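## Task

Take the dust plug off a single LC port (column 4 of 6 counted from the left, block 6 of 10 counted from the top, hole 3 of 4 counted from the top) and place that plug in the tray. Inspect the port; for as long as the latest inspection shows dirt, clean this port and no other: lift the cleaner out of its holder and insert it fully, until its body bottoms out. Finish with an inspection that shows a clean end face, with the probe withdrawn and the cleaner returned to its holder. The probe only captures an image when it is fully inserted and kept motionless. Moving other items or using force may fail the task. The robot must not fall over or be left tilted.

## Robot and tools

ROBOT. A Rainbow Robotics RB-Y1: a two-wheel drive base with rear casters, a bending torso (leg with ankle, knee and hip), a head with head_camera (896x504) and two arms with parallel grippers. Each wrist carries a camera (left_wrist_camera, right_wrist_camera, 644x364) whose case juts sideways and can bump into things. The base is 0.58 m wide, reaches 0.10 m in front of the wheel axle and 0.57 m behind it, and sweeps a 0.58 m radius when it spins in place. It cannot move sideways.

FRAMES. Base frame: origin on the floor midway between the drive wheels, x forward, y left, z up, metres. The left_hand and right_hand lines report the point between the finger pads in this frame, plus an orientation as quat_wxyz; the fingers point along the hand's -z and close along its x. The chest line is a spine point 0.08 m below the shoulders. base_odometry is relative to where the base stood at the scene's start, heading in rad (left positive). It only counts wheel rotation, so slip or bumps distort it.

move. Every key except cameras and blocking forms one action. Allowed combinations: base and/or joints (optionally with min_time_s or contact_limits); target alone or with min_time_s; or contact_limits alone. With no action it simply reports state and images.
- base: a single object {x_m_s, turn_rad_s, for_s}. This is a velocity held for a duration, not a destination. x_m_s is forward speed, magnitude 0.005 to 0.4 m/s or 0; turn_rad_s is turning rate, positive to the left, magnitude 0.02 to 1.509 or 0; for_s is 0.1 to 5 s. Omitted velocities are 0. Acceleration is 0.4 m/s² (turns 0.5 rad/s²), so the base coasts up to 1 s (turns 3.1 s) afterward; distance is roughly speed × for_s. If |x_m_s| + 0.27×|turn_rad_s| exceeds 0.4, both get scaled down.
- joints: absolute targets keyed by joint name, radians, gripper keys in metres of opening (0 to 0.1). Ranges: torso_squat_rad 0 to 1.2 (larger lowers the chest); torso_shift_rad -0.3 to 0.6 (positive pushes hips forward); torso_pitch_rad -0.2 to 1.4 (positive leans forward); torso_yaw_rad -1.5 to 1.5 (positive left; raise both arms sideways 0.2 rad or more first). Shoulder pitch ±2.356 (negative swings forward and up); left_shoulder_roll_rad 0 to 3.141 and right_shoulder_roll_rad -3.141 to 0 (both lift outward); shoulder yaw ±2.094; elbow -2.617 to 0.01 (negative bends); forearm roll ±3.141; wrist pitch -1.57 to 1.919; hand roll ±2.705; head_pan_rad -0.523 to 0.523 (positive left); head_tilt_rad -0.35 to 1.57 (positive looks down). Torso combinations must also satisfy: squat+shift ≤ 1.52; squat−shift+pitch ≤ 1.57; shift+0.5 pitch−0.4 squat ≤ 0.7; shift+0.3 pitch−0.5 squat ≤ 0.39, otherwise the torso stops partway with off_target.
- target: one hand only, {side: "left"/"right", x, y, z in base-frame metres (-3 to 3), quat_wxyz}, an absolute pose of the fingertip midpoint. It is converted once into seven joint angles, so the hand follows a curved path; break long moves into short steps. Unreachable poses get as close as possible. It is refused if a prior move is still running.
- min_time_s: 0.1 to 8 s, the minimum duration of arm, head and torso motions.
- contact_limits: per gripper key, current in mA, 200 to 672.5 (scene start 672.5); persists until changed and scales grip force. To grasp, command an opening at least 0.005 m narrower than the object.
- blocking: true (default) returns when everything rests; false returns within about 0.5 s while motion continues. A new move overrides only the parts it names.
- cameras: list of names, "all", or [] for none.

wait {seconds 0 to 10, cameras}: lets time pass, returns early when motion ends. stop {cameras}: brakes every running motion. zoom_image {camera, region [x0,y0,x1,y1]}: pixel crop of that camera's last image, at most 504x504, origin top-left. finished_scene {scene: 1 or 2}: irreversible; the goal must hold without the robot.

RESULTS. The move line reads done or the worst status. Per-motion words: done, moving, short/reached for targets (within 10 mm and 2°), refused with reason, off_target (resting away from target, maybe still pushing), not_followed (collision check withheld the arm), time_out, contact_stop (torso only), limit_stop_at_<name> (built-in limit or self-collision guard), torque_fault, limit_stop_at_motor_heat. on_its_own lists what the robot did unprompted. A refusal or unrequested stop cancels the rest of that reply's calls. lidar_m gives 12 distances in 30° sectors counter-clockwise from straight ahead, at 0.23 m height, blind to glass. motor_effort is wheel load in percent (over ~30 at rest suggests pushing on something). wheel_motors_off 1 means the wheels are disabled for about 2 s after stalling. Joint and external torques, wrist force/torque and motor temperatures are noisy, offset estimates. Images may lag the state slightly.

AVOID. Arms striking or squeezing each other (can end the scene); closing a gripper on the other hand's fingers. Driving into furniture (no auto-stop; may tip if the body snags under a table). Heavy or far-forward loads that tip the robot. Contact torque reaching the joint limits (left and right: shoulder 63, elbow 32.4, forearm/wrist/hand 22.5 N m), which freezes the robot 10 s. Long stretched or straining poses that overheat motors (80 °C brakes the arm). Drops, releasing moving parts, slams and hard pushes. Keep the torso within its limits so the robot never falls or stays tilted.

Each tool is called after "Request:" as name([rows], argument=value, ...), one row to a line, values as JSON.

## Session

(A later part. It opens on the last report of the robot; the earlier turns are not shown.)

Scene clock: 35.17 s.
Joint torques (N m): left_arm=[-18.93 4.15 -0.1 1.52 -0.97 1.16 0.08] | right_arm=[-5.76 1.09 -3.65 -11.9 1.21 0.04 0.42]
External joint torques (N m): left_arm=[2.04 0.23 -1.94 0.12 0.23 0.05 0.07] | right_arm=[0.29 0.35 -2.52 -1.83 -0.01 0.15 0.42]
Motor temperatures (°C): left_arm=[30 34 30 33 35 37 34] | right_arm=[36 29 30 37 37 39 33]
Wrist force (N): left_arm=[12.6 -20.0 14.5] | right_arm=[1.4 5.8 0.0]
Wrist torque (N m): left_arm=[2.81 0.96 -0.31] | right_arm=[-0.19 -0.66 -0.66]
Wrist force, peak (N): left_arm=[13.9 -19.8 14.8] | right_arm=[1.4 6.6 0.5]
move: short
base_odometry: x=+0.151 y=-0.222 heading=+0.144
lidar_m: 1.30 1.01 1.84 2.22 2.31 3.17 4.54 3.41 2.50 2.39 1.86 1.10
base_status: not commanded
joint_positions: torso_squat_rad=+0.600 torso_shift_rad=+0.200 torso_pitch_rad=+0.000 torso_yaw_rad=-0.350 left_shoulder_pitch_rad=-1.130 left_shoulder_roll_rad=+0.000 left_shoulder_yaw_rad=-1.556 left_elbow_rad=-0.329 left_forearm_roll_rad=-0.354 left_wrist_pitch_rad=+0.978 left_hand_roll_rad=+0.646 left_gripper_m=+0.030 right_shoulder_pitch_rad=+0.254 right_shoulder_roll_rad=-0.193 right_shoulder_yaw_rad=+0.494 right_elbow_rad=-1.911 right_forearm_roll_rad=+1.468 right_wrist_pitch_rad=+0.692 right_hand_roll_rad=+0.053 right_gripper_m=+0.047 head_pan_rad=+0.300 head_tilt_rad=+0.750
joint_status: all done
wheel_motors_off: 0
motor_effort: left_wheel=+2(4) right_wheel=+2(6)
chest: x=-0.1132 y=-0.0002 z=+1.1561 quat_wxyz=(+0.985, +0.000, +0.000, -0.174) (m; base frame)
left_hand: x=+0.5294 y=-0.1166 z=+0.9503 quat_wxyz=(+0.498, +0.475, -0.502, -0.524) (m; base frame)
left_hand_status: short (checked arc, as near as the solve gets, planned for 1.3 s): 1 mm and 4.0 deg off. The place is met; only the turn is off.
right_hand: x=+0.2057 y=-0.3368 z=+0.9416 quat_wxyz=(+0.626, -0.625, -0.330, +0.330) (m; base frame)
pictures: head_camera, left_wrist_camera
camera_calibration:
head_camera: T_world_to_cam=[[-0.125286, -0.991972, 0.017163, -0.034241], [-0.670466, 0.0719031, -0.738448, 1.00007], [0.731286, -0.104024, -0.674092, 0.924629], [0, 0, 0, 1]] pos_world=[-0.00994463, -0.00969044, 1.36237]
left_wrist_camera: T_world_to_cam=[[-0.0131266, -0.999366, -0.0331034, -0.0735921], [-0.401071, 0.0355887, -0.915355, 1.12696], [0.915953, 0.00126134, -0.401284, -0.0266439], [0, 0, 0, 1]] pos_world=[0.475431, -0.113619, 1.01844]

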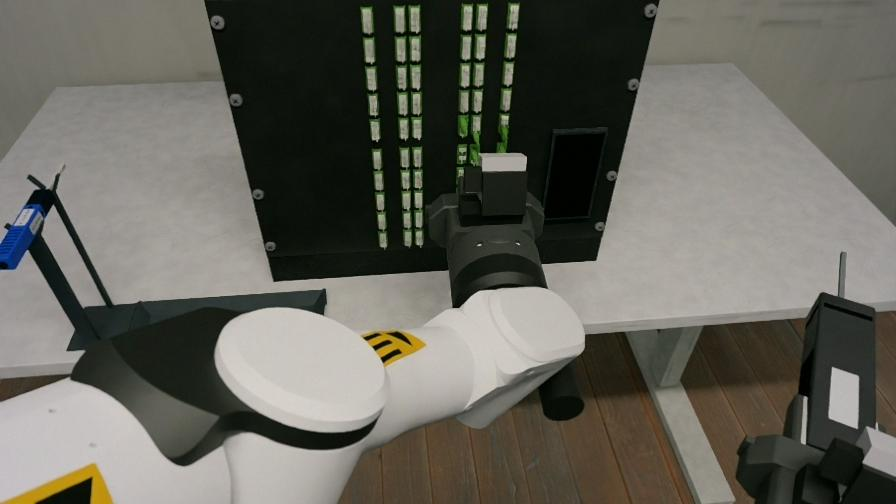

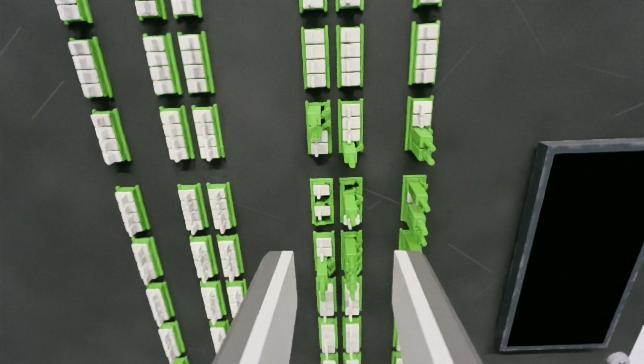

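Request:
move(target={"side":"left","x":0.42,"y":0.0,"z":0.96,"quat_wxyz":[0.5,0.5,-0.5,-0.5]}, cameras=[])

Request:
move(joints={"torso_yaw_rad":-0.75,"head_pan_rad":0.5}, min_time_s=1.5, cameras=["head_camera"])

Request:
move(target={"side":"left","x":0.5,"y":-0.13,"z":0.95,"quat_wxyz":[0.5,0.5,-0.5,-0.5]}, cameras=[])

Request:
move(target={"side":"left","x":0.54,"y":-0.117,"z":0.95,"quat_wxyz":[0.5,0.5,-0.5,-0.5]}, cameras=["head_camera","left_wrist_camera"])

Request:
zoom_image(camera="left_wrist_camera", region=[250, 60, 420, 240])

Scene clock: 38.07 s.
Joint torques (N m): left_arm=[-14.9 3.7 6.3 -2.59 -1.75 0.39 -0.2] | right_arm=[-5.79 0.74 -3.62 -11.88 1.6 -0.22 0.35]
External joint torques (N m): left_arm=[1.7 -1.25 -1.29 -0.35 -0.14 -0.54 -0.21] | right_arm=[0.25 0 -2.48 -1.81 0.38 -0.11 0.36]
Motor temperatures (°C): left_arm=[30 34 30 33 36 37 34] | right_arm=[36 29 30 37 37 39 33]
Wrist force (N): left_arm=[12.4 -20.3 14.3] | right_arm=[1.2 5.9 0.3]
Wrist torque (N m): left_arm=[2.84 0.96 -0.31] | right_arm=[-0.22 -0.65 -0.64]
Wrist force, peak (N): left_arm=[12.6 -21.1 14.7] | right_arm=[1.4 6.7 0.3]
move: done
base_odometry: x=+0.151 y=-0.222 heading=+0.144
lidar_m: 1.30 1.01 1.84 2.24 2.32 3.15 4.54 3.42 2.48 2.39 1.87 1.10
base_status: not commanded
joint_positions: torso_squat_rad=+0.600 torso_shift_rad=+0.200 torso_pitch_rad=+0.000 torso_yaw_rad=-0.350 left_shoulder_pitch_rad=-0.958 left_shoulder_roll_rad=+0.605 left_shoulder_yaw_rad=-1.628 left_elbow_rad=-1.615 left_forearm_roll_rad=-0.460 left_wrist_pitch_rad=+1.737 left_hand_roll_rad=+0.521 left_gripper_m=+0.030 right_shoulder_pitch_rad=+0.254 right_shoulder_roll_rad=-0.193 right_shoulder_yaw_rad=+0.494 right_elbow_rad=-1.911 right_forearm_roll_rad=+1.468 right_wrist_pitch_rad=+0.692 right_hand_roll_rad=+0.053 right_gripper_m=+0.047 head_pan_rad=+0.300 head_tilt_rad=+0.750
joint_status: all done
wheel_motors_off: 0
motor_effort: left_wheel=+2(3) right_wheel=+0(5)
chest: x=-0.1132 y=-0.0002 z=+1.1561 quat_wxyz=(+0.985, +0.000, +0.000, -0.174) (m; base frame)
left_hand: x=+0.4200 y=+0.0002 z=+0.9601 quat_wxyz=(+0.500, +0.500, -0.500, -0.500) (m; base frame)
left_hand_status: reached (checked arc, planned for 1.6 s): 0 mm and 0.0 deg off.
right_hand: x=+0.2057 y=-0.3368 z=+0.9416 quat_wxyz=(+0.626, -0.625, -0.330, +0.330) (m; base frame)
pictures: none
No camera images: "cameras" was empty.

Scene clock: 39.87 s.
Joint torques (N m): left_arm=[-15.02 4.06 6.03 -2.57 -1.66 0.65 -0.23] | right_arm=[-6.11 0.95 -3.68 -11.83 1.68 -0.3 0.39]
External joint torques (N m): left_arm=[1.58 -0.88 -1.56 -0.33 -0.06 -0.27 -0.24] | right_arm=[-0.07 0.21 -2.55 -1.76 0.47 -0.2 0.4]
Motor temperatures (°C): left_arm=[30 34 30 33 36 37 34] | right_arm=[36 29 30 37 37 39 33]
Wrist force (N): left_arm=[12.7 -20.4 15.2] | right_arm=[1.3 5.7 0.5]
Wrist torque (N m): left_arm=[2.88 1.00 -0.31] | right_arm=[-0.19 -0.64 -0.66]
Wrist force, peak (N): left_arm=[12.9 -20.7 15.1] | right_arm=[1.7 6.4 0.4]
move: done
base_odometry: x=+0.151 y=-0.222 heading=+0.144
lidar_m: 1.29 1.00 1.84 2.22 2.33 3.16 4.54 3.41 2.49 2.39 1.87 1.10
base_status: not commanded
joint_positions: torso_squat_rad=+0.600 torso_shift_rad=+0.200 torso_pitch_rad=+0.000 torso_yaw_rad=-0.750 left_shoulder_pitch_rad=-0.958 left_shoulder_roll_rad=+0.605 left_shoulder_yaw_rad=-1.628 left_elbow_rad=-1.615 left_forearm_roll_rad=-0.460 left_wrist_pitch_rad=+1.737 left_hand_roll_rad=+0.521 left_gripper_m=+0.030 right_shoulder_pitch_rad=+0.254 right_shoulder_roll_rad=-0.193 right_shoulder_yaw_rad=+0.494 right_elbow_rad=-1.911 right_forearm_roll_rad=+1.468 right_wrist_pitch_rad=+0.692 right_hand_roll_rad=+0.053 right_gripper_m=+0.047 head_pan_rad=+0.500 head_tilt_rad=+0.750
joint_status: all done
wheel_motors_off: 0
motor_effort: left_wheel=+1(4) right_wheel=+3(6)
chest: x=-0.1132 y=-0.0002 z=+1.1561 quat_wxyz=(+0.931, +0.000, +0.000, -0.366) (m; base frame)
left_hand: x=+0.3780 y=-0.2075 z=+0.9601 quat_wxyz=(+0.391, +0.391, -0.589, -0.589) (m; base frame)
right_hand: x=+0.0494 y=-0.4344 z=+0.9416 quat_wxyz=(+0.679, -0.678, -0.199, +0.199) (m; base frame)
pictures: head_camera
camera_calibration:
head_camera: T_world_to_cam=[[-0.319763, -0.947342, 0.0171642, -0.0603591], [-0.642828, 0.203599, -0.738458, 1.00225], [0.696077, -0.247165, -0.674082, 0.92158], [0, 0, 0, 1]] pos_world=[-0.0165193, -0.0334545, 1.36237]

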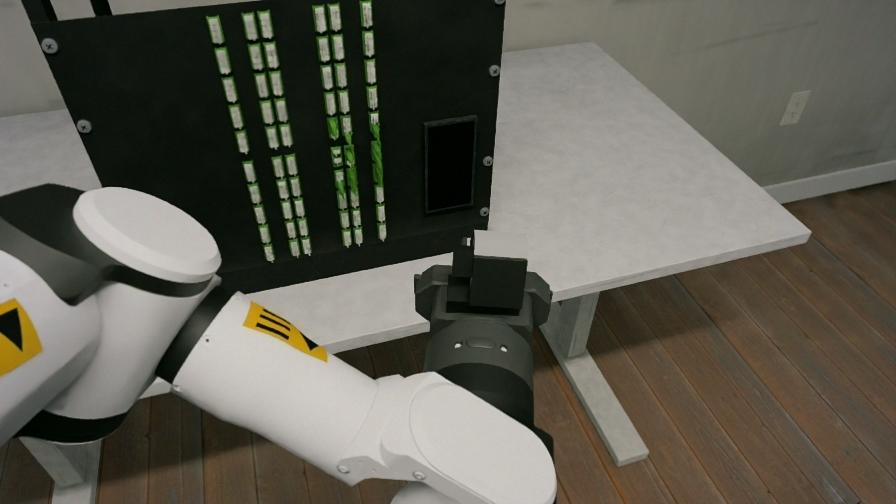

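Scene clock: 40.93 s.
Joint torques (N m): left_arm=[-16.37 6.25 7.63 -1.1 -1.64 0.69 0.1] | right_arm=[-6.46 0.57 -3.21 -11.6 1.72 -0.4 0.35]
External joint torques (N m): left_arm=[2.26 -0.9 0.91 -0.36 -0.08 -0.33 0.08] | right_arm=[-0.41 -0.17 -2.08 -1.53 0.5 -0.3 0.36]
Motor temperatures (°C): left_arm=[30 34 30 33 36 37 34] | right_arm=[36 29 30 37 37 39 33]
Wrist force (N): left_arm=[12.6 -20.2 14.4] | right_arm=[1.1 5.7 -0.2]
Wrist torque (N m): left_arm=[2.85 0.98 -0.31] | right_arm=[-0.20 -0.67 -0.67]
Wrist force, peak (N): left_arm=[12.7 -21.4 14.7] | right_arm=[1.8 6.3 -0.3]
move: done
base_odometry: x=+0.151 y=-0.222 heading=+0.144
lidar_m: 1.29 1.00 1.85 2.23 2.32 3.16 4.54 3.41 2.50 2.38 1.88 1.08
base_status: not commanded
joint_positions: torso_squat_rad=+0.600 torso_shift_rad=+0.200 torso_pitch_rad=+0.000 torso_yaw_rad=-0.750 left_shoulder_pitch_rad=-0.926 left_shoulder_roll_rad=+0.619 left_shoulder_yaw_rad=-1.490 left_elbow_rad=-1.238 left_forearm_roll_rad=-0.292 left_wrist_pitch_rad=+1.666 left_hand_roll_rad=+0.577 left_gripper_m=+0.030 right_shoulder_pitch_rad=+0.254 right_shoulder_roll_rad=-0.193 right_shoulder_yaw_rad=+0.494 right_elbow_rad=-1.911 right_forearm_roll_rad=+1.468 right_wrist_pitch_rad=+0.692 right_hand_roll_rad=+0.053 right_gripper_m=+0.047 head_pan_rad=+0.500 head_tilt_rad=+0.750
joint_status: all done
wheel_motors_off: 0
motor_effort: left_wheel=+2(3) right_wheel=+2(5)
chest: x=-0.1132 y=-0.0002 z=+1.1561 quat_wxyz=(+0.931, +0.000, +0.000, -0.366) (m; base frame)
left_hand: x=+0.4999 y=-0.1298 z=+0.9500 quat_wxyz=(+0.500, +0.500, -0.500, -0.500) (m; base frame)
left_hand_status: reached (checked arc, planned for 0.7 s): 0 mm and 0.0 deg off.
right_hand: x=+0.0494 y=-0.4344 z=+0.9416 quat_wxyz=(+0.679, -0.678, -0.199, +0.199) (m; base frame)
pictures: none
No camera images: "cameras" was empty.

Scene clock: 41.63 s.
Joint torques (N m): left_arm=[-17.8 7.23 6.55 -0.54 -1.35 1.01 0.03] | right_arm=[-5.73 0.93 -3.21 -12.04 1.66 -0.13 0.27]
External joint torques (N m): left_arm=[1.39 -0.94 0.09 -0.51 0.17 -0.06 0.02] | right_arm=[0.31 0.2 -2.08 -1.98 0.44 -0.02 0.28]
Motor temperatures (°C): left_arm=[30 34 30 33 36 37 34] | right_arm=[36 29 30 37 37 39 33]
Wrist force (N): left_arm=[12.0 -20.5 14.4] | right_arm=[1.8 6.1 -0.1]
Wrist torque (N m): left_arm=[2.84 0.90 -0.32] | right_arm=[-0.22 -0.59 -0.66]
Wrist force, peak (N): left_arm=[13.3 -20.9 15.5] | right_arm=[1.4 6.3 0.2]
move: done
base_odometry: x=+0.151 y=-0.222 heading=+0.144
lidar_m: 1.30 1.00 1.85 2.22 2.33 3.16 4.53 3.41 2.49 2.39 1.86 1.08
base_status: not commanded
joint_positions: torso_squat_rad=+0.600 torso_shift_rad=+0.200 torso_pitch_rad=+0.000 torso_yaw_rad=-0.750 left_shoulder_pitch_rad=-0.932 left_shoulder_roll_rad=+0.653 left_shoulder_yaw_rad=-1.489 left_elbow_rad=-1.134 left_forearm_roll_rad=-0.284 left_wrist_pitch_rad=+1.532 left_hand_roll_rad=+0.610 left_gripper_m=+0.030 right_shoulder_pitch_rad=+0.254 right_shoulder_roll_rad=-0.193 right_shoulder_yaw_rad=+0.494 right_elbow_rad=-1.911 right_forearm_roll_rad=+1.468 right_wrist_pitch_rad=+0.692 right_hand_roll_rad=+0.053 right_gripper_m=+0.047 head_pan_rad=+0.500 head_tilt_rad=+0.750
joint_status: all done
wheel_motors_off: 0
motor_effort: left_wheel=+2(3) right_wheel=+3(6)
chest: x=-0.1132 y=-0.0002 z=+1.1561 quat_wxyz=(+0.931, +0.000, +0.000, -0.366) (m; base frame)
left_hand: x=+0.5395 y=-0.1166 z=+0.9502 quat_wxyz=(+0.500, +0.500, -0.500, -0.501) (m; base frame)
left_hand_status: reached (checked arc, planned for 0.4 s): 1 mm and 0.1 deg off.
right_hand: x=+0.0494 y=-0.4344 z=+0.9416 quat_wxyz=(+0.679, -0.678, -0.199, +0.199) (m; base frame)
pictures: head_camera, left_wrist_camera
camera_calibration:
head_camera: T_world_to_cam=[[-0.319763, -0.947342, 0.0171642, -0.0603591], [-0.642828, 0.203599, -0.738458, 1.00225], [0.696077, -0.247165, -0.674082, 0.92158], [0, 0, 0, 1]] pos_world=[-0.0165193, -0.0334545, 1.36237]
left_wrist_camera: T_world_to_cam=[[0.040265, -0.998635, -0.033276, -0.102052], [-0.362113, 0.0164548, -0.931989, 1.12341], [0.931264, 0.0495762, -0.360956, -0.0768598], [0, 0, 0, 1]] pos_world=[0.482489, -0.116588, 1.01587]

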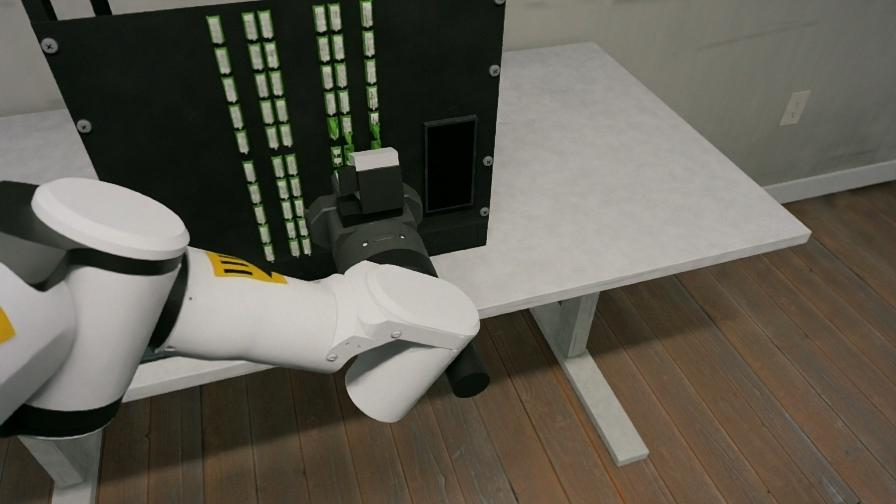

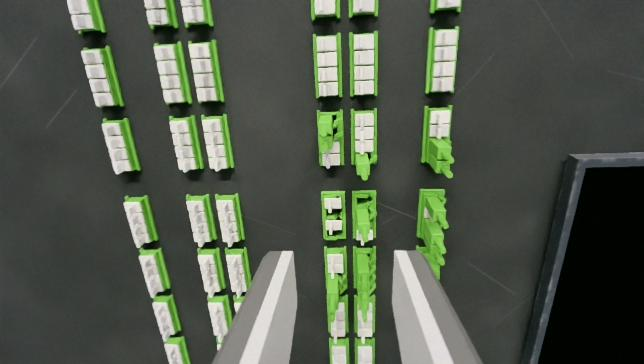

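Scaled by 2.800 from the camera's 644x364 image, which has a finer 1265x715 frame.

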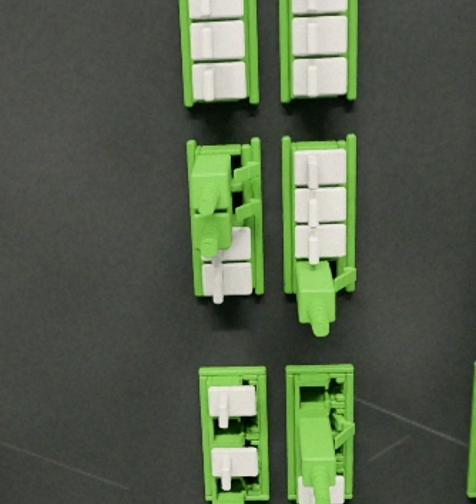

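Request:
zoom_image(camera="left_wrist_camera", region=[200, 180, 480, 364])

Request:
zoom_image(camera="head_camera", region=[310, 130, 410, 230])

Scaled by 1.800 from the camera's 644x364 image, which has a finer 1265x715 frame.

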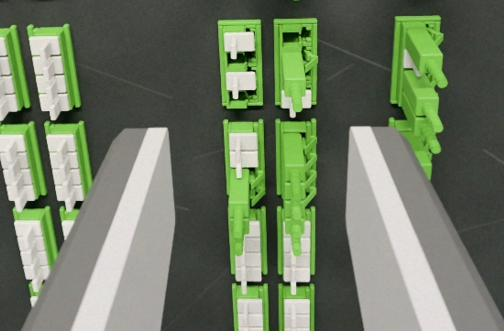

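Scaled by 5.040 from the camera's 896x504 image, which has a finer 1280x720 frame.

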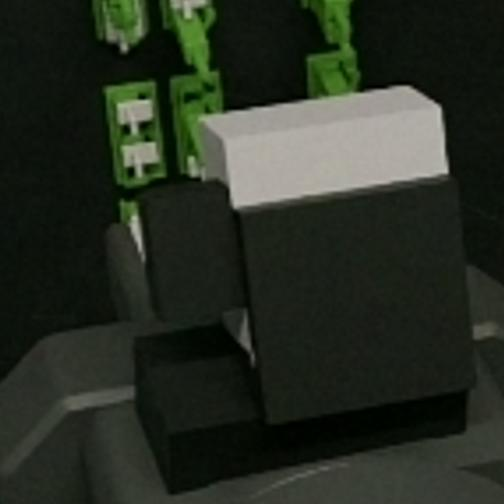

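Request:
move(target={"side":"left","x":0.55,"y":-0.1125,"z":0.939,"quat_wxyz":[0.4639,0.4639,-0.5337,-0.5337]}, cameras=[])

Request:
move(joints={"left_gripper_m":0.006}, cameras=["head_camera","left_wrist_camera"])

Request:
zoom_image(camera="left_wrist_camera", region=[270, 160, 420, 280])

Request:
zoom_image(camera="head_camera", region=[310, 110, 390, 190])

Scene clock: 45.07 s.
Joint torques (N m): left_arm=[-16.85 7.72 5.8 -0.25 -1.4 1.25 -0.08] | right_arm=[-5.64 0.83 -2.88 -11.98 1.6 -0.17 0.31]
External joint torques (N m): left_arm=[1.74 -1.22 -0.84 -0.59 0 0.04 -0.09] | right_arm=[0.4 0.1 -1.75 -1.92 0.38 -0.07 0.31]
Motor temperatures (°C): left_arm=[31 34 30 33 36 37 34] | right_arm=[36 29 30 37 37 39 33]
Wrist force (N): left_arm=[12.6 -20.3 15.2] | right_arm=[1.2 6.3 0.0]
Wrist torque (N m): left_arm=[2.86 1.00 -0.32] | right_arm=[-0.25 -0.64 -0.66]
Wrist force, peak (N): left_arm=[13.5 -20.9 15.1] | right_arm=[1.3 6.5 0.4]
move: done
base_odometry: x=+0.151 y=-0.222 heading=+0.144
lidar_m: 1.30 1.00 1.85 2.22 2.31 3.17 4.55 3.42 2.49 2.39 1.87 1.09
base_status: not commanded
joint_positions: torso_squat_rad=+0.600 torso_shift_rad=+0.200 torso_pitch_rad=+0.000 torso_yaw_rad=-0.750 left_shoulder_pitch_rad=-0.907 left_shoulder_roll_rad=+0.736 left_shoulder_yaw_rad=-1.552 left_elbow_rad=-1.178 left_forearm_roll_rad=-0.366 left_wrist_pitch_rad=+1.408 left_hand_roll_rad=+0.701 left_gripper_m=+0.030 right_shoulder_pitch_rad=+0.254 right_shoulder_roll_rad=-0.193 right_shoulder_yaw_rad=+0.494 right_elbow_rad=-1.911 right_forearm_roll_rad=+1.468 right_wrist_pitch_rad=+0.692 right_hand_roll_rad=+0.053 right_gripper_m=+0.047 head_pan_rad=+0.500 head_tilt_rad=+0.750
joint_status: all done
wheel_motors_off: 0
motor_effort: left_wheel=+1(3) right_wheel=+1(5)
chest: x=-0.1132 y=-0.0002 z=+1.1561 quat_wxyz=(+0.931, +0.000, +0.000, -0.366) (m; base frame)
left_hand: x=+0.5499 y=-0.1123 z=+0.9390 quat_wxyz=(+0.464, +0.464, -0.533, -0.534) (m; base frame)
left_hand_status: reached (checked arc, planned for 0.3 s): 0 mm and 0.1 deg off.
right_hand: x=+0.0494 y=-0.4344 z=+0.9416 quat_wxyz=(+0.679, -0.678, -0.199, +0.199) (m; base frame)
pictures: none
No camera images: "cameras" was empty.

Scene clock: 45.80 s.
Joint torques (N m): left_arm=[-16.98 7.85 5.69 -0.23 -1.3 1.23 -0.1] | right_arm=[-6.94 1.14 -3.2 -11.82 1.56 0.03 0.33]
External joint torques (N m): left_arm=[1.61 -1.09 -0.95 -0.57 0.09 0.03 -0.12] | right_arm=[-0.9 0.4 -2.07 -1.75 0.34 0.14 0.33]
Motor temperatures (°C): left_arm=[31 34 30 33 36 37 34] | right_arm=[36 29 30 37 37 39 33]
Wrist force (N): left_arm=[12.6 -20.3 14.7] | right_arm=[1.3 5.9 0.3]
Wrist torque (N m): left_arm=[2.87 0.97 -0.32] | right_arm=[-0.19 -0.66 -0.65]
Wrist force, peak (N): left_arm=[12.9 -20.7 14.6] | right_arm=[1.1 6.4 0.0]
move: done
base_odometry: x=+0.151 y=-0.222 heading=+0.144
lidar_m: 1.29 1.00 1.85 2.23 2.31 3.17 4.55 3.43 2.49 2.39 1.87 1.09
base_status: not commanded
joint_positions: torso_squat_rad=+0.600 torso_shift_rad=+0.200 torso_pitch_rad=+0.000 torso_yaw_rad=-0.750 left_shoulder_pitch_rad=-0.907 left_shoulder_roll_rad=+0.736 left_shoulder_yaw_rad=-1.552 left_elbow_rad=-1.178 left_forearm_roll_rad=-0.366 left_wrist_pitch_rad=+1.408 left_hand_roll_rad=+0.701 left_gripper_m=+0.006 right_shoulder_pitch_rad=+0.254 right_shoulder_roll_rad=-0.193 right_shoulder_yaw_rad=+0.494 right_elbow_rad=-1.911 right_forearm_roll_rad=+1.468 right_wrist_pitch_rad=+0.692 right_hand_roll_rad=+0.053 right_gripper_m=+0.047 head_pan_rad=+0.500 head_tilt_rad=+0.750
joint_status: all done
wheel_motors_off: 0
motor_effort: left_wheel=+0(3) right_wheel=+1(4)
chest: x=-0.1132 y=-0.0002 z=+1.1561 quat_wxyz=(+0.931, +0.000, +0.000, -0.366) (m; base frame)
left_hand: x=+0.5499 y=-0.1123 z=+0.9390 quat_wxyz=(+0.464, +0.464, -0.533, -0.534) (m; base frame)
right_hand: x=+0.0494 y=-0.4344 z=+0.9416 quat_wxyz=(+0.679, -0.678, -0.199, +0.199) (m; base frame)
pictures: head_camera, left_wrist_camera
camera_calibration:
head_camera: T_world_to_cam=[[-0.319763, -0.947342, 0.0171642, -0.0603591], [-0.642828, 0.203599, -0.738458, 1.00225], [0.696077, -0.247165, -0.674082, 0.92158], [0, 0, 0, 1]] pos_world=[-0.0165193, -0.0334545, 1.36237]
left_wrist_camera: T_world_to_cam=[[-0.0979222, -0.994639, -0.033239, -0.0222012], [-0.355918, 0.0661915, -0.93217, 1.11905], [0.929373, -0.0794498, -0.360491, -0.104676], [0, 0, 0, 1]] pos_world=[0.493398, -0.10447, 1.00467]

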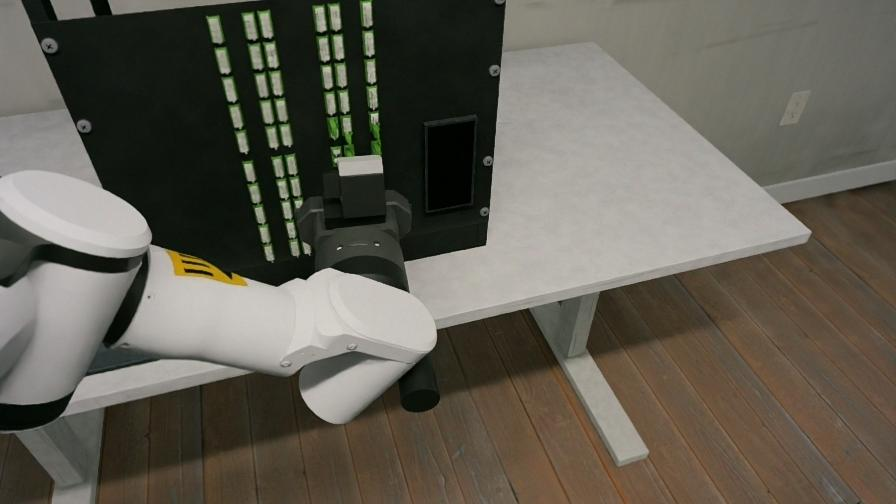

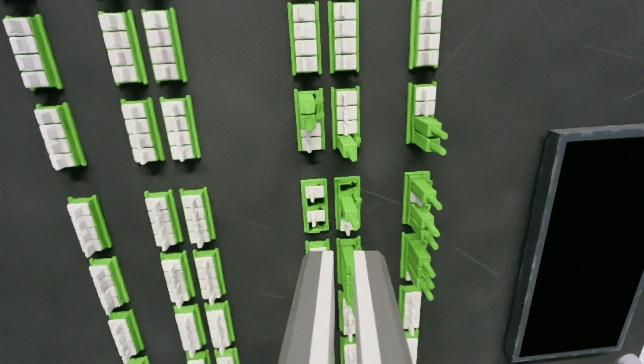

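Scaled by 3.360 from the camera's 644x364 image, which has a finer 1265x715 frame.

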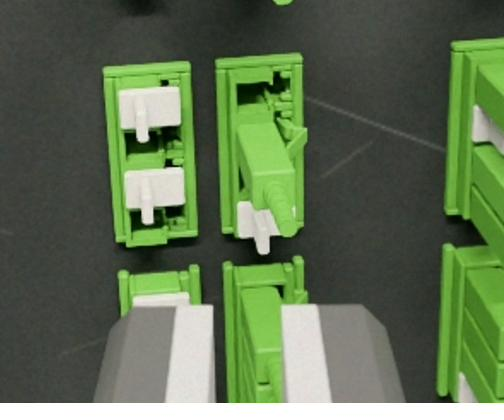

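Scaled by 6.300 from the camera's 896x504 image, which has a finer 1280x720 frame.

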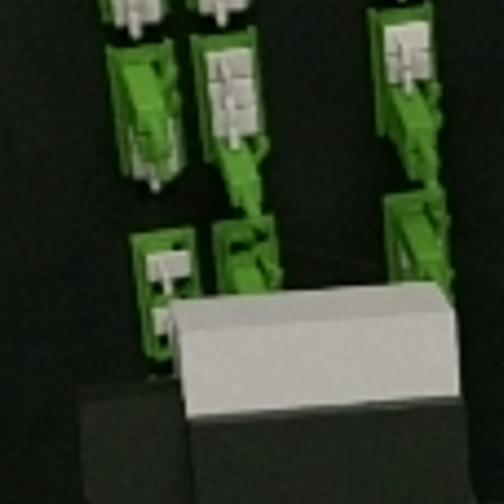

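Request:
move(target={"side":"left","x":0.568,"y":-0.1063,"z":0.936,"quat_wxyz":[0.4639,0.4639,-0.5337,-0.5337]}, min_time_s=1, cameras=["head_camera","left_wrist_camera"])

Request:
zoom_image(camera="left_wrist_camera", region=[290, 180, 410, 280])

Request:
zoom_image(camera="head_camera", region=[310, 130, 370, 190])

Scene clock: 48.07 s.
Joint torques (N m): left_arm=[-18.14 7.76 4.44 1.12 -1.6 0.8 0.29] | right_arm=[-5.9 0.77 -2.93 -11.72 1.46 -0.04 0.54]
External joint torques (N m): left_arm=[0.72 -1.57 -1.88 0.33 -0.26 -0.45 0.28] | right_arm=[0.14 0.04 -1.8 -1.65 0.24 0.06 0.55]
Motor temperatures (°C): left_arm=[31 34 30 33 36 37 34] | right_arm=[36 29 30 37 37 39 33]
Wrist force (N): left_arm=[12.7 -20.0 14.8] | right_arm=[1.5 5.9 0.4]
Wrist torque (N m): left_arm=[2.81 0.99 -0.32] | right_arm=[-0.24 -0.61 -0.64]
Wrist force, peak (N): left_arm=[13.3 -20.5 14.6] | right_arm=[1.4 6.5 0.0]
move: done
base_odometry: x=+0.151 y=-0.222 heading=+0.144
lidar_m: 1.29 1.01 1.86 2.23 2.32 3.15 4.54 3.43 2.49 2.39 1.89 1.10
base_status: not commanded
joint_positions: torso_squat_rad=+0.600 torso_shift_rad=+0.200 torso_pitch_rad=+0.000 torso_yaw_rad=-0.750 left_shoulder_pitch_rad=-0.908 left_shoulder_roll_rad=+0.730 left_shoulder_yaw_rad=-1.557 left_elbow_rad=-1.094 left_forearm_roll_rad=-0.371 left_wrist_pitch_rad=+1.337 left_hand_roll_rad=+0.734 left_gripper_m=+0.006 right_shoulder_pitch_rad=+0.254 right_shoulder_roll_rad=-0.193 right_shoulder_yaw_rad=+0.494 right_elbow_rad=-1.911 right_forearm_roll_rad=+1.468 right_wrist_pitch_rad=+0.692 right_hand_roll_rad=+0.053 right_gripper_m=+0.047 head_pan_rad=+0.500 head_tilt_rad=+0.750
joint_status: all done
wheel_motors_off: 0
motor_effort: left_wheel=+2(4) right_wheel=+2(6)
chest: x=-0.1132 y=-0.0002 z=+1.1561 quat_wxyz=(+0.931, +0.000, +0.000, -0.366) (m; base frame)
left_hand: x=+0.5679 y=-0.1061 z=+0.9360 quat_wxyz=(+0.464, +0.464, -0.533, -0.534) (m; base frame)
left_hand_status: reached (checked arc, planned for 1.0 s): 0 mm and 0.0 deg off.
right_hand: x=+0.0494 y=-0.4344 z=+0.9416 quat_wxyz=(+0.679, -0.678, -0.199, +0.199) (m; base frame)
pictures: head_camera, left_wrist_camera
camera_calibration:
head_camera: T_world_to_cam=[[-0.319763, -0.947342, 0.0171642, -0.0603591], [-0.642828, 0.203599, -0.738458, 1.00225], [0.696077, -0.247165, -0.674082, 0.92158], [0, 0, 0, 1]] pos_world=[-0.0165193, -0.0334545, 1.36237]
left_wrist_camera: T_world_to_cam=[[-0.0980161, -0.994648, -0.0326891, -0.0147753], [-0.355736, 0.0656947, -0.932275, 1.12221], [0.929433, -0.0797493, -0.360271, -0.122266], [0, 0, 0, 1]] pos_world=[0.511398, -0.0981698, 1.00167]

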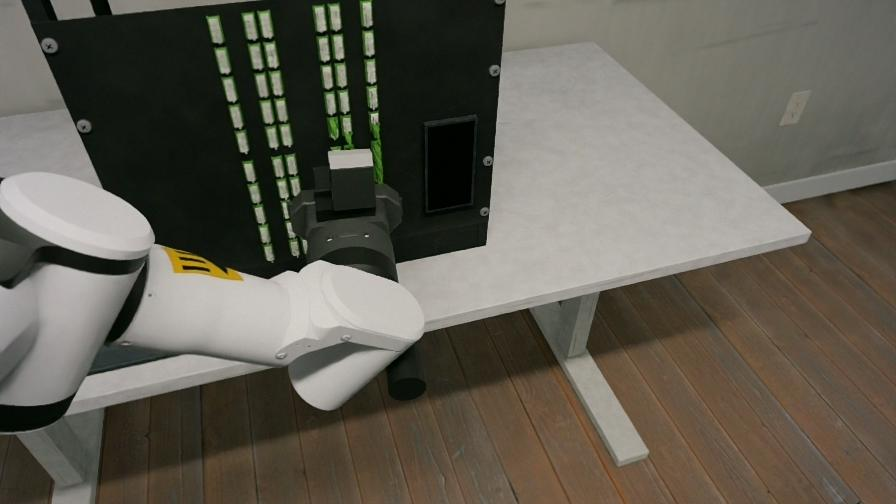

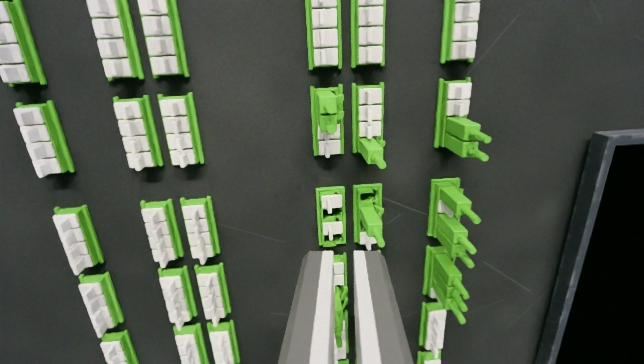

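Scaled by 4.200 from the camera's 644x364 image, which has a finer 1265x715 frame.

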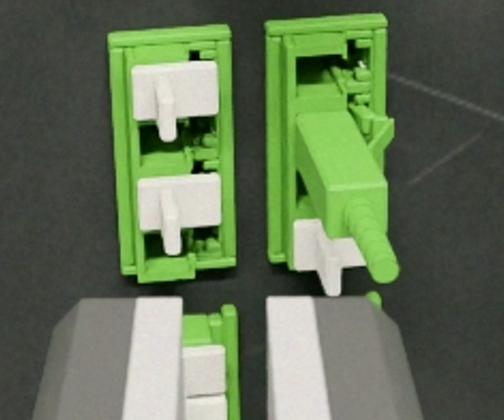

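Scaled by 8.400 from the camera's 896x504 image, which has a finer 1280x720 frame.

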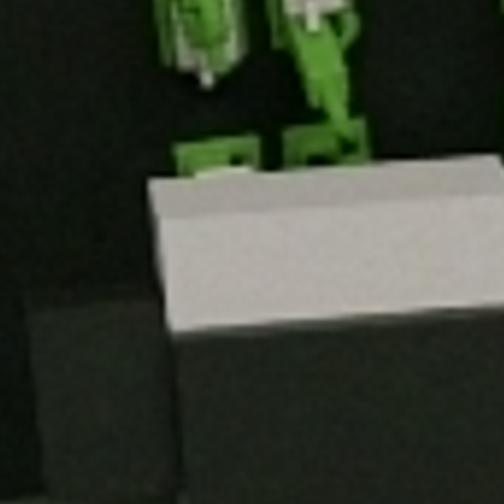

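Request:
move(target={"side":"left","x":0.583,"y":-0.1076,"z":0.932,"quat_wxyz":[0.4639,0.4639,-0.5337,-0.5337]}, min_time_s=1, cameras=["head_camera","left_wrist_camera"])

Request:
zoom_image(camera="left_wrist_camera", region=[290, 180, 410, 280])

Scene clock: 50.13 s.
Joint torques (N m): left_arm=[-18.64 8.16 4.2 1.46 -1.42 0.89 0.43] | right_arm=[-6.3 0.42 -3.74 -11.6 1.52 -0.12 0.15]
External joint torques (N m): left_arm=[0.66 -1.32 -1.6 0.18 -0.15 -0.4 0.42] | right_arm=[-0.26 -0.31 -2.61 -1.54 0.3 -0.02 0.15]
Motor temperatures (°C): left_arm=[31 34 30 33 36 37 34] | right_arm=[36 29 30 38 37 39 33]
Wrist force (N): left_arm=[12.4 -20.2 14.7] | right_arm=[1.0 5.7 0.5]
Wrist torque (N m): left_arm=[2.85 0.95 -0.31] | right_arm=[-0.21 -0.68 -0.66]
Wrist force, peak (N): left_arm=[12.6 -20.5 15.2] | right_arm=[1.6 6.4 0.0]
move: done
base_odometry: x=+0.151 y=-0.222 heading=+0.144
lidar_m: 1.29 1.01 1.85 2.22 2.31 3.15 4.54 3.40 2.50 2.39 1.87 1.09
base_status: not commanded
joint_positions: torso_squat_rad=+0.600 torso_shift_rad=+0.200 torso_pitch_rad=+0.000 torso_yaw_rad=-0.750 left_shoulder_pitch_rad=-0.913 left_shoulder_roll_rad=+0.692 left_shoulder_yaw_rad=-1.560 left_elbow_rad=-0.976 left_forearm_roll_rad=-0.373 left_wrist_pitch_rad=+1.261 left_hand_roll_rad=+0.763 left_gripper_m=+0.006 right_shoulder_pitch_rad=+0.254 right_shoulder_roll_rad=-0.193 right_shoulder_yaw_rad=+0.494 right_elbow_rad=-1.911 right_forearm_roll_rad=+1.468 right_wrist_pitch_rad=+0.692 right_hand_roll_rad=+0.053 right_gripper_m=+0.047 head_pan_rad=+0.500 head_tilt_rad=+0.750
joint_status: all done
wheel_motors_off: 0
motor_effort: left_wheel=+1(3) right_wheel=+2(6)
chest: x=-0.1132 y=-0.0002 z=+1.1561 quat_wxyz=(+0.931, +0.000, +0.000, -0.366) (m; base frame)
left_hand: x=+0.5829 y=-0.1073 z=+0.9319 quat_wxyz=(+0.464, +0.464, -0.533, -0.534) (m; base frame)
left_hand_status: reached (checked arc, planned for 1.0 s): 0 mm and 0.1 deg off.
right_hand: x=+0.0494 y=-0.4344 z=+0.9416 quat_wxyz=(+0.679, -0.678, -0.199, +0.199) (m; base frame)
pictures: head_camera, left_wrist_camera
camera_calibration:
head_camera: T_world_to_cam=[[-0.319763, -0.947342, 0.0171642, -0.0603591], [-0.642828, 0.203599, -0.738458, 1.00225], [0.696077, -0.247165, -0.674082, 0.92158], [0, 0, 0, 1]] pos_world=[-0.0165193, -0.0334545, 1.36237]
left_wrist_camera: T_world_to_cam=[[-0.098196, -0.994627, -0.0327941, -0.014428], [-0.356128, 0.0658921, -0.932111, 1.12395], [0.929264, -0.0798507, -0.360684, -0.137253], [0, 0, 0, 1]] pos_world=[0.526399, -0.09937, 0.997672]

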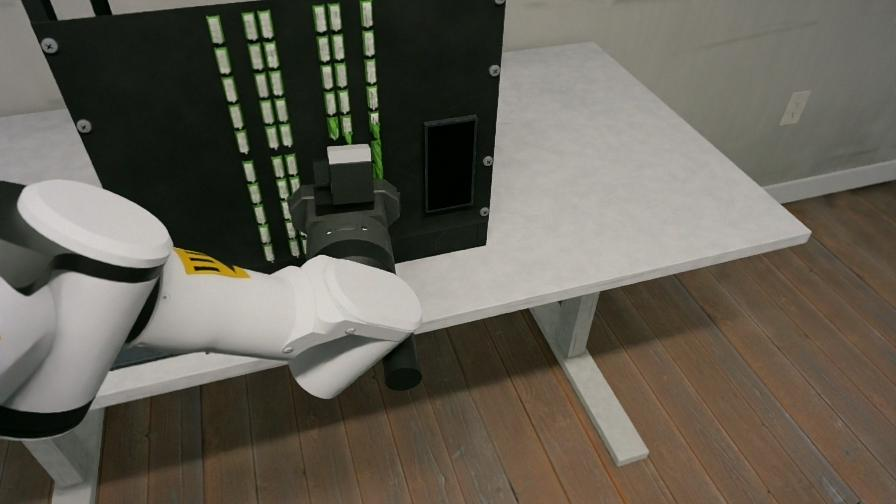

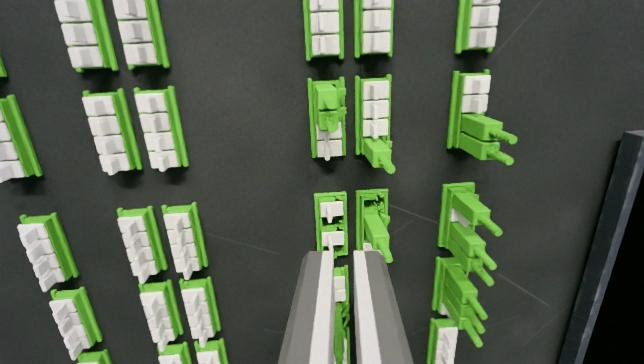

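Scaled by 4.200 from the camera's 644x364 image, which has a finer 1265x715 frame.

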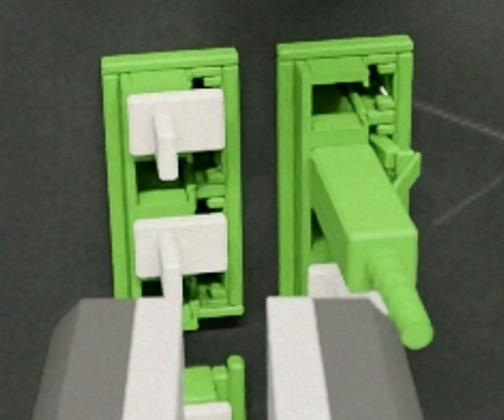

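Request:
move(target={"side":"left","x":0.597,"y":-0.1060,"z":0.931,"quat_wxyz":[0.4639,0.4639,-0.5337,-0.5337]}, min_time_s=1, cameras=["head_camera","left_wrist_camera"])

Request:
zoom_image(camera="left_wrist_camera", region=[290, 180, 410, 280])

Scene clock: 51.97 s.
Joint torques (N m): left_arm=[-19.06 8.44 3.59 1.81 -1.43 0.87 0.24] | right_arm=[-6.4 0.77 -3.75 -12.13 1.4 -0.11 0.47]
External joint torques (N m): left_arm=[0.57 -1.22 -1.73 0.1 -0.23 -0.45 0.23] | right_arm=[-0.36 0.04 -2.62 -2.07 0.18 0 0.48]
Motor temperatures (°C): left_arm=[31 34 30 33 36 37 34] | right_arm=[36 29 30 38 37 39 33]
Wrist force (N): left_arm=[12.8 -20.5 14.4] | right_arm=[1.3 5.6 0.2]
Wrist torque (N m): left_arm=[2.91 1.00 -0.34] | right_arm=[-0.17 -0.66 -0.66]
Wrist force, peak (N): left_arm=[12.6 -20.6 15.2] | right_arm=[1.2 6.4 -0.3]
move: done
base_odometry: x=+0.151 y=-0.222 heading=+0.144
lidar_m: 1.29 1.00 1.85 2.23 2.30 3.15 4.54 3.41 2.50 2.39 1.86 1.10
base_status: not commanded
joint_positions: torso_squat_rad=+0.600 torso_shift_rad=+0.200 torso_pitch_rad=+0.000 torso_yaw_rad=-0.750 left_shoulder_pitch_rad=-0.919 left_shoulder_roll_rad=+0.666 left_shoulder_yaw_rad=-1.564 left_elbow_rad=-0.877 left_forearm_roll_rad=-0.377 left_wrist_pitch_rad=+1.193 left_hand_roll_rad=+0.790 left_gripper_m=+0.006 right_shoulder_pitch_rad=+0.254 right_shoulder_roll_rad=-0.193 right_shoulder_yaw_rad=+0.494 right_elbow_rad=-1.911 right_forearm_roll_rad=+1.468 right_wrist_pitch_rad=+0.692 right_hand_roll_rad=+0.053 right_gripper_m=+0.047 head_pan_rad=+0.500 head_tilt_rad=+0.750
joint_status: all done
wheel_motors_off: 0
motor_effort: left_wheel=+2(4) right_wheel=+2(6)
chest: x=-0.1132 y=-0.0002 z=+1.1561 quat_wxyz=(+0.931, +0.000, +0.000, -0.366) (m; base frame)
left_hand: x=+0.5969 y=-0.1058 z=+0.9309 quat_wxyz=(+0.464, +0.464, -0.533, -0.534) (m; base frame)
left_hand_status: reached (checked arc, planned for 1.0 s): 0 mm and 0.0 deg off.
right_hand: x=+0.0494 y=-0.4344 z=+0.9416 quat_wxyz=(+0.679, -0.678, -0.199, +0.199) (m; base frame)
pictures: head_camera, left_wrist_camera
camera_calibration:
head_camera: T_world_to_cam=[[-0.319763, -0.947342, 0.0171642, -0.0603591], [-0.642828, 0.203599, -0.738458, 1.00225], [0.696077, -0.247165, -0.674082, 0.92158], [0, 0, 0, 1]] pos_world=[-0.0165193, -0.0334545, 1.36237]
left_wrist_camera: T_world_to_cam=[[-0.098153, -0.994633, -0.0327152, -0.0116999], [-0.356016, 0.065793, -0.932161, 1.12779], [0.929311, -0.0798472, -0.360563, -0.150686], [0, 0, 0, 1]] pos_world=[0.540399, -0.0978699, 0.996572]

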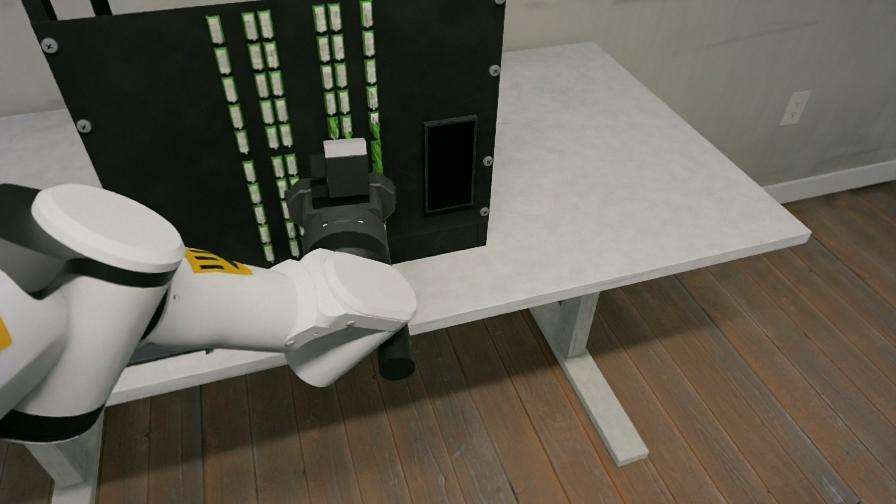

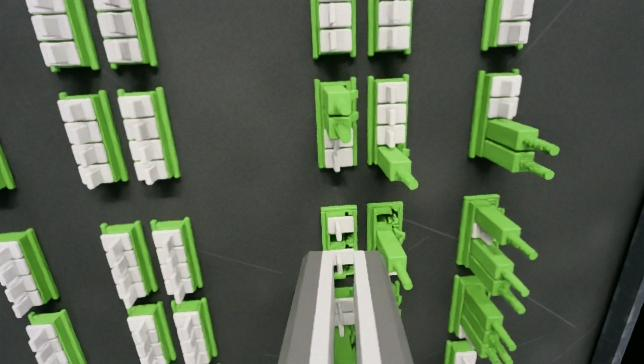

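Scaled by 4.200 from the camera's 644x364 image, which has a finer 1265x715 frame.

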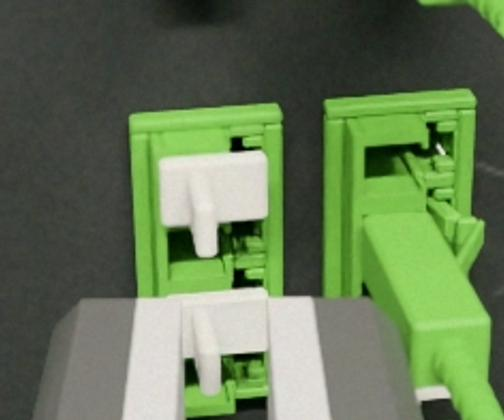

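Request:
move(target={"side":"left","x":0.604,"y":-0.1064,"z":0.929,"quat_wxyz":[0.4639,0.4639,-0.5337,-0.5337]}, min_time_s=1, cameras=["left_wrist_camera"])

Request:
zoom_image(camera="left_wrist_camera", region=[290, 180, 410, 300])

Scene clock: 53.87 s.
Joint torques (N m): left_arm=[-19.14 8.49 2.84 2.2 -1.41 0.92 0.29] | right_arm=[-5.84 0.63 -2.7 -11.57 1.57 -0.19 0.09]
External joint torques (N m): left_arm=[0.66 -1.22 -2.17 0.26 -0.24 -0.42 0.28] | right_arm=[0.2 -0.11 -1.57 -1.51 0.35 -0.08 0.09]
Motor temperatures (°C): left_arm=[31 34 30 33 36 37 34] | right_arm=[36 29 30 38 37 39 33]
Wrist force (N): left_arm=[12.1 -20.5 14.7] | right_arm=[1.8 5.8 0.1]
Wrist torque (N m): left_arm=[2.90 0.91 -0.34] | right_arm=[-0.19 -0.59 -0.66]
Wrist force, peak (N): left_arm=[10.5 -20.3 18.2] | right_arm=[0.9 6.7 -0.1]
move: done
base_odometry: x=+0.151 y=-0.222 heading=+0.144
lidar_m: 1.30 1.01 1.85 2.22 2.32 3.14 4.53 3.41 2.48 2.40 1.87 1.10
base_status: not commanded
joint_positions: torso_squat_rad=+0.600 torso_shift_rad=+0.200 torso_pitch_rad=+0.000 torso_yaw_rad=-0.750 left_shoulder_pitch_rad=-0.921 left_shoulder_roll_rad=+0.646 left_shoulder_yaw_rad=-1.566 left_elbow_rad=-0.817 left_forearm_roll_rad=-0.380 left_wrist_pitch_rad=+1.154 left_hand_roll_rad=+0.805 left_gripper_m=+0.006 right_shoulder_pitch_rad=+0.254 right_shoulder_roll_rad=-0.193 right_shoulder_yaw_rad=+0.494 right_elbow_rad=-1.911 right_forearm_roll_rad=+1.468 right_wrist_pitch_rad=+0.692 right_hand_roll_rad=+0.053 right_gripper_m=+0.047 head_pan_rad=+0.500 head_tilt_rad=+0.750
joint_status: all done
wheel_motors_off: 0
motor_effort: left_wheel=+1(4) right_wheel=+3(5)
chest: x=-0.1132 y=-0.0002 z=+1.1561 quat_wxyz=(+0.931, +0.000, +0.000, -0.366) (m; base frame)
left_hand: x=+0.6033 y=-0.1057 z=+0.9293 quat_wxyz=(+0.464, +0.463, -0.533, -0.535) (m; base frame)
left_hand_status: reached (checked arc, planned for 1.0 s): 1 mm and 0.2 deg off.
right_hand: x=+0.0494 y=-0.4344 z=+0.9416 quat_wxyz=(+0.679, -0.678, -0.199, +0.199) (m; base frame)
pictures: left_wrist_camera
camera_calibration:
left_wrist_camera: T_world_to_cam=[[-0.0987987, -0.994562, -0.0329411, -0.0104173], [-0.357742, 0.0663887, -0.931458, 1.12904], [0.928579, -0.0802424, -0.362356, -0.155209], [0, 0, 0, 1]] pos_world=[0.547, -0.0977706, 0.99507]

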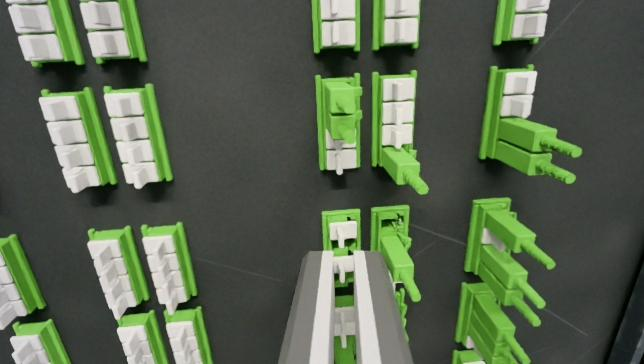

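Scaled by 4.200 from the camera's 644x364 image, which has a finer 1265x715 frame.

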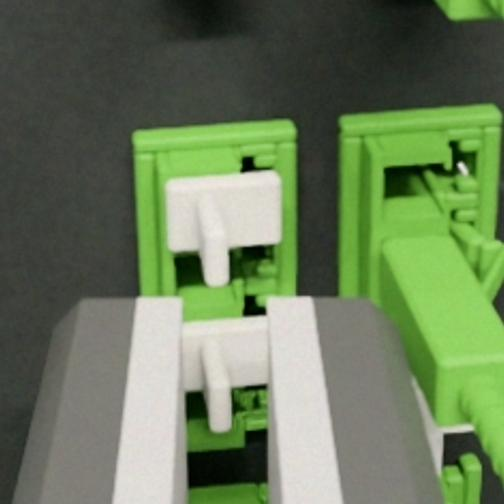

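Request:
move(target={"side":"left","x":0.604,"y":-0.1056,"z":0.929,"quat_wxyz":[0.4639,0.4639,-0.5337,-0.5337]}, min_time_s=0.7, cameras=["left_wrist_camera"])

Request:
zoom_image(camera="left_wrist_camera", region=[300, 200, 420, 320])

Scene clock: 55.13 s.
Joint torques (N m): left_arm=[-17.38 8.83 4.44 1.66 -1.12 1.03 -0.01] | right_arm=[-6.33 0.64 -3.34 -12.04 1.72 -0.06 0.11]
External joint torques (N m): left_arm=[2.43 -0.88 -0.57 -0.28 0.04 -0.31 -0.02] | right_arm=[-0.29 -0.09 -2.2 -1.98 0.5 0.05 0.11]
Motor temperatures (°C): left_arm=[31 34 30 33 36 37 34] | right_arm=[36 29 30 38 37 39 33]
Wrist force (N): left_arm=[12.4 -20.3 14.7] | right_arm=[1.2 6.0 -0.2]
Wrist torque (N m): left_arm=[2.85 0.96 -0.30] | right_arm=[-0.25 -0.68 -0.63]
Wrist force, peak (N): left_arm=[12.7 -20.4 14.7] | right_arm=[1.6 6.5 0.1]
move: done
base_odometry: x=+0.151 y=-0.222 heading=+0.144
lidar_m: 1.30 1.00 1.84 2.22 2.31 3.15 4.53 3.42 2.49 2.38 1.87 1.09
base_status: not commanded
joint_positions: torso_squat_rad=+0.600 torso_shift_rad=+0.200 torso_pitch_rad=+0.000 torso_yaw_rad=-0.750 left_shoulder_pitch_rad=-0.921 left_shoulder_roll_rad=+0.646 left_shoulder_yaw_rad=-1.566 left_elbow_rad=-0.817 left_forearm_roll_rad=-0.380 left_wrist_pitch_rad=+1.154 left_hand_roll_rad=+0.805 left_gripper_m=+0.006 right_shoulder_pitch_rad=+0.254 right_shoulder_roll_rad=-0.193 right_shoulder_yaw_rad=+0.494 right_elbow_rad=-1.911 right_forearm_roll_rad=+1.468 right_wrist_pitch_rad=+0.692 right_hand_roll_rad=+0.053 right_gripper_m=+0.047 head_pan_rad=+0.500 head_tilt_rad=+0.750
joint_status: all done
wheel_motors_off: 0
motor_effort: left_wheel=+1(3) right_wheel=+2(5)
chest: x=-0.1132 y=-0.0002 z=+1.1561 quat_wxyz=(+0.931, +0.000, +0.000, -0.366) (m; base frame)
left_hand: x=+0.6033 y=-0.1057 z=+0.9293 quat_wxyz=(+0.464, +0.463, -0.533, -0.535) (m; base frame)
left_hand_status: reached (checked arc, planned for 0.7 s): 1 mm and 0.2 deg off.
right_hand: x=+0.0494 y=-0.4344 z=+0.9416 quat_wxyz=(+0.679, -0.678, -0.199, +0.199) (m; base frame)
pictures: left_wrist_camera
camera_calibration:
left_wrist_camera: T_world_to_cam=[[-0.0987987, -0.994562, -0.0329411, -0.0104173], [-0.357742, 0.0663887, -0.931458, 1.12904], [0.928579, -0.0802424, -0.362356, -0.155209], [0, 0, 0, 1]] pos_world=[0.547, -0.0977706, 0.99507]

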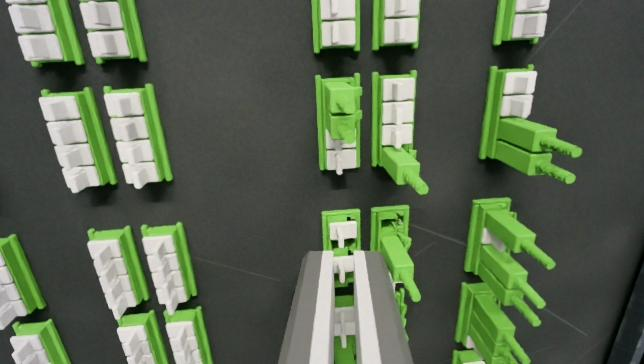

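Scaled by 4.200 from the camera's 644x364 image, which has a finer 1265x715 frame.

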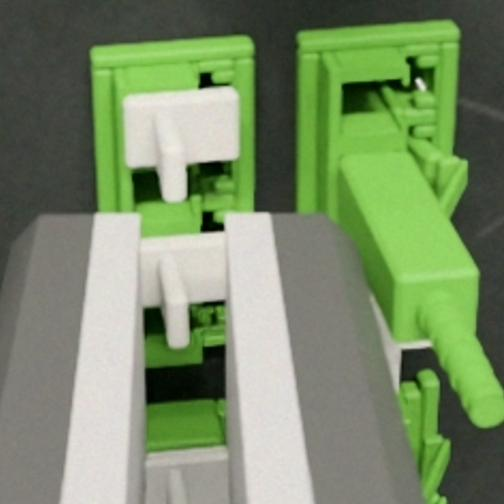

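Request:
move(target={"side":"left","x":0.609,"y":-0.1052,"z":0.929,"quat_wxyz":[0.4639,0.4639,-0.5337,-0.5337]}, min_time_s=1.2, cameras=["left_wrist_camera"])

Request:
zoom_image(camera="left_wrist_camera", region=[300, 200, 420, 320])

Scene clock: 57.03 s.
Joint torques (N m): left_arm=[-19.48 8.3 2.81 2.33 -1.37 0.95 0.28] | right_arm=[-5.98 1.25 -2.75 -12.1 1.41 -0.18 0.37]
External joint torques (N m): left_arm=[0.44 -1.47 -1.95 0.21 -0.23 -0.41 0.27] | right_arm=[0.06 0.52 -1.62 -2.04 0.2 -0.08 0.38]
Motor temperatures (°C): left_arm=[31 34 30 33 36 37 34] | right_arm=[36 29 30 38 37 39 33]
Wrist force (N): left_arm=[12.2 -20.2 14.6] | right_arm=[1.4 5.8 0.1]
Wrist torque (N m): left_arm=[2.84 0.95 -0.32] | right_arm=[-0.20 -0.66 -0.65]
Wrist force, peak (N): left_arm=[12.4 -20.8 15.0] | right_arm=[1.4 6.5 0.0]
move: done
base_odometry: x=+0.151 y=-0.222 heading=+0.144
lidar_m: 1.29 1.01 1.85 2.22 2.30 3.16 4.54 3.41 2.49 2.39 1.87 1.10
base_status: not commanded
joint_positions: torso_squat_rad=+0.600 torso_shift_rad=+0.200 torso_pitch_rad=+0.000 torso_yaw_rad=-0.750 left_shoulder_pitch_rad=-0.923 left_shoulder_roll_rad=+0.633 left_shoulder_yaw_rad=-1.568 left_elbow_rad=-0.772 left_forearm_roll_rad=-0.384 left_wrist_pitch_rad=+1.126 left_hand_roll_rad=+0.818 left_gripper_m=+0.006 right_shoulder_pitch_rad=+0.254 right_shoulder_roll_rad=-0.193 right_shoulder_yaw_rad=+0.494 right_elbow_rad=-1.911 right_forearm_roll_rad=+1.468 right_wrist_pitch_rad=+0.692 right_hand_roll_rad=+0.053 right_gripper_m=+0.047 head_pan_rad=+0.500 head_tilt_rad=+0.750
joint_status: all done
wheel_motors_off: 0
motor_effort: left_wheel=+2(3) right_wheel=+2(5)
chest: x=-0.1132 y=-0.0002 z=+1.1561 quat_wxyz=(+0.931, +0.000, +0.000, -0.366) (m; base frame)
left_hand: x=+0.6086 y=-0.1047 z=+0.9291 quat_wxyz=(+0.464, +0.463, -0.533, -0.534) (m; base frame)
left_hand_status: reached (checked arc, planned for 1.2 s): 1 mm and 0.1 deg off.
right_hand: x=+0.0494 y=-0.4344 z=+0.9416 quat_wxyz=(+0.679, -0.678, -0.199, +0.199) (m; base frame)
pictures: left_wrist_camera
camera_calibration:
left_wrist_camera: T_world_to_cam=[[-0.0983865, -0.994606, -0.0328604, -0.00922738], [-0.356902, 0.0660902, -0.931801, 1.1305], [0.928946, -0.0799487, -0.361479, -0.161075], [0, 0, 0, 1]] pos_world=[0.552199, -0.0967702, 0.994871]

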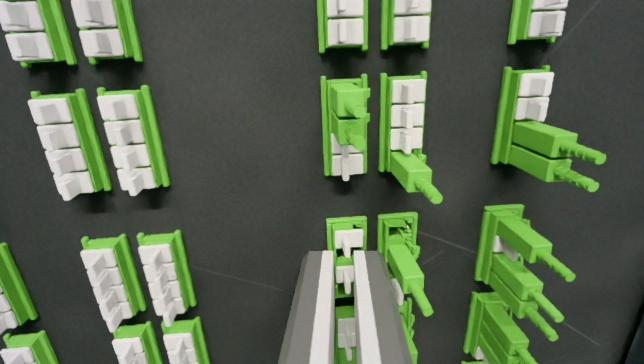

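Scaled by 4.200 from the camera's 644x364 image, which has a finer 1265x715 frame.

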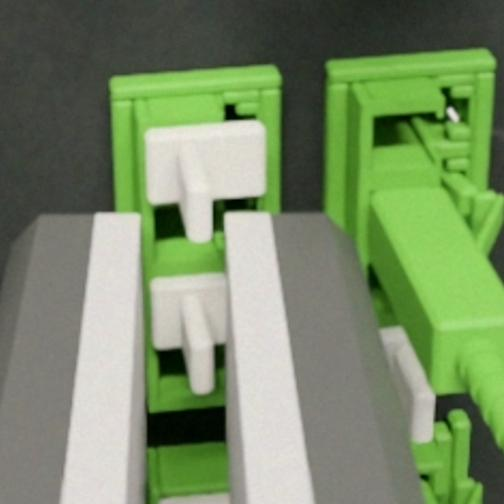

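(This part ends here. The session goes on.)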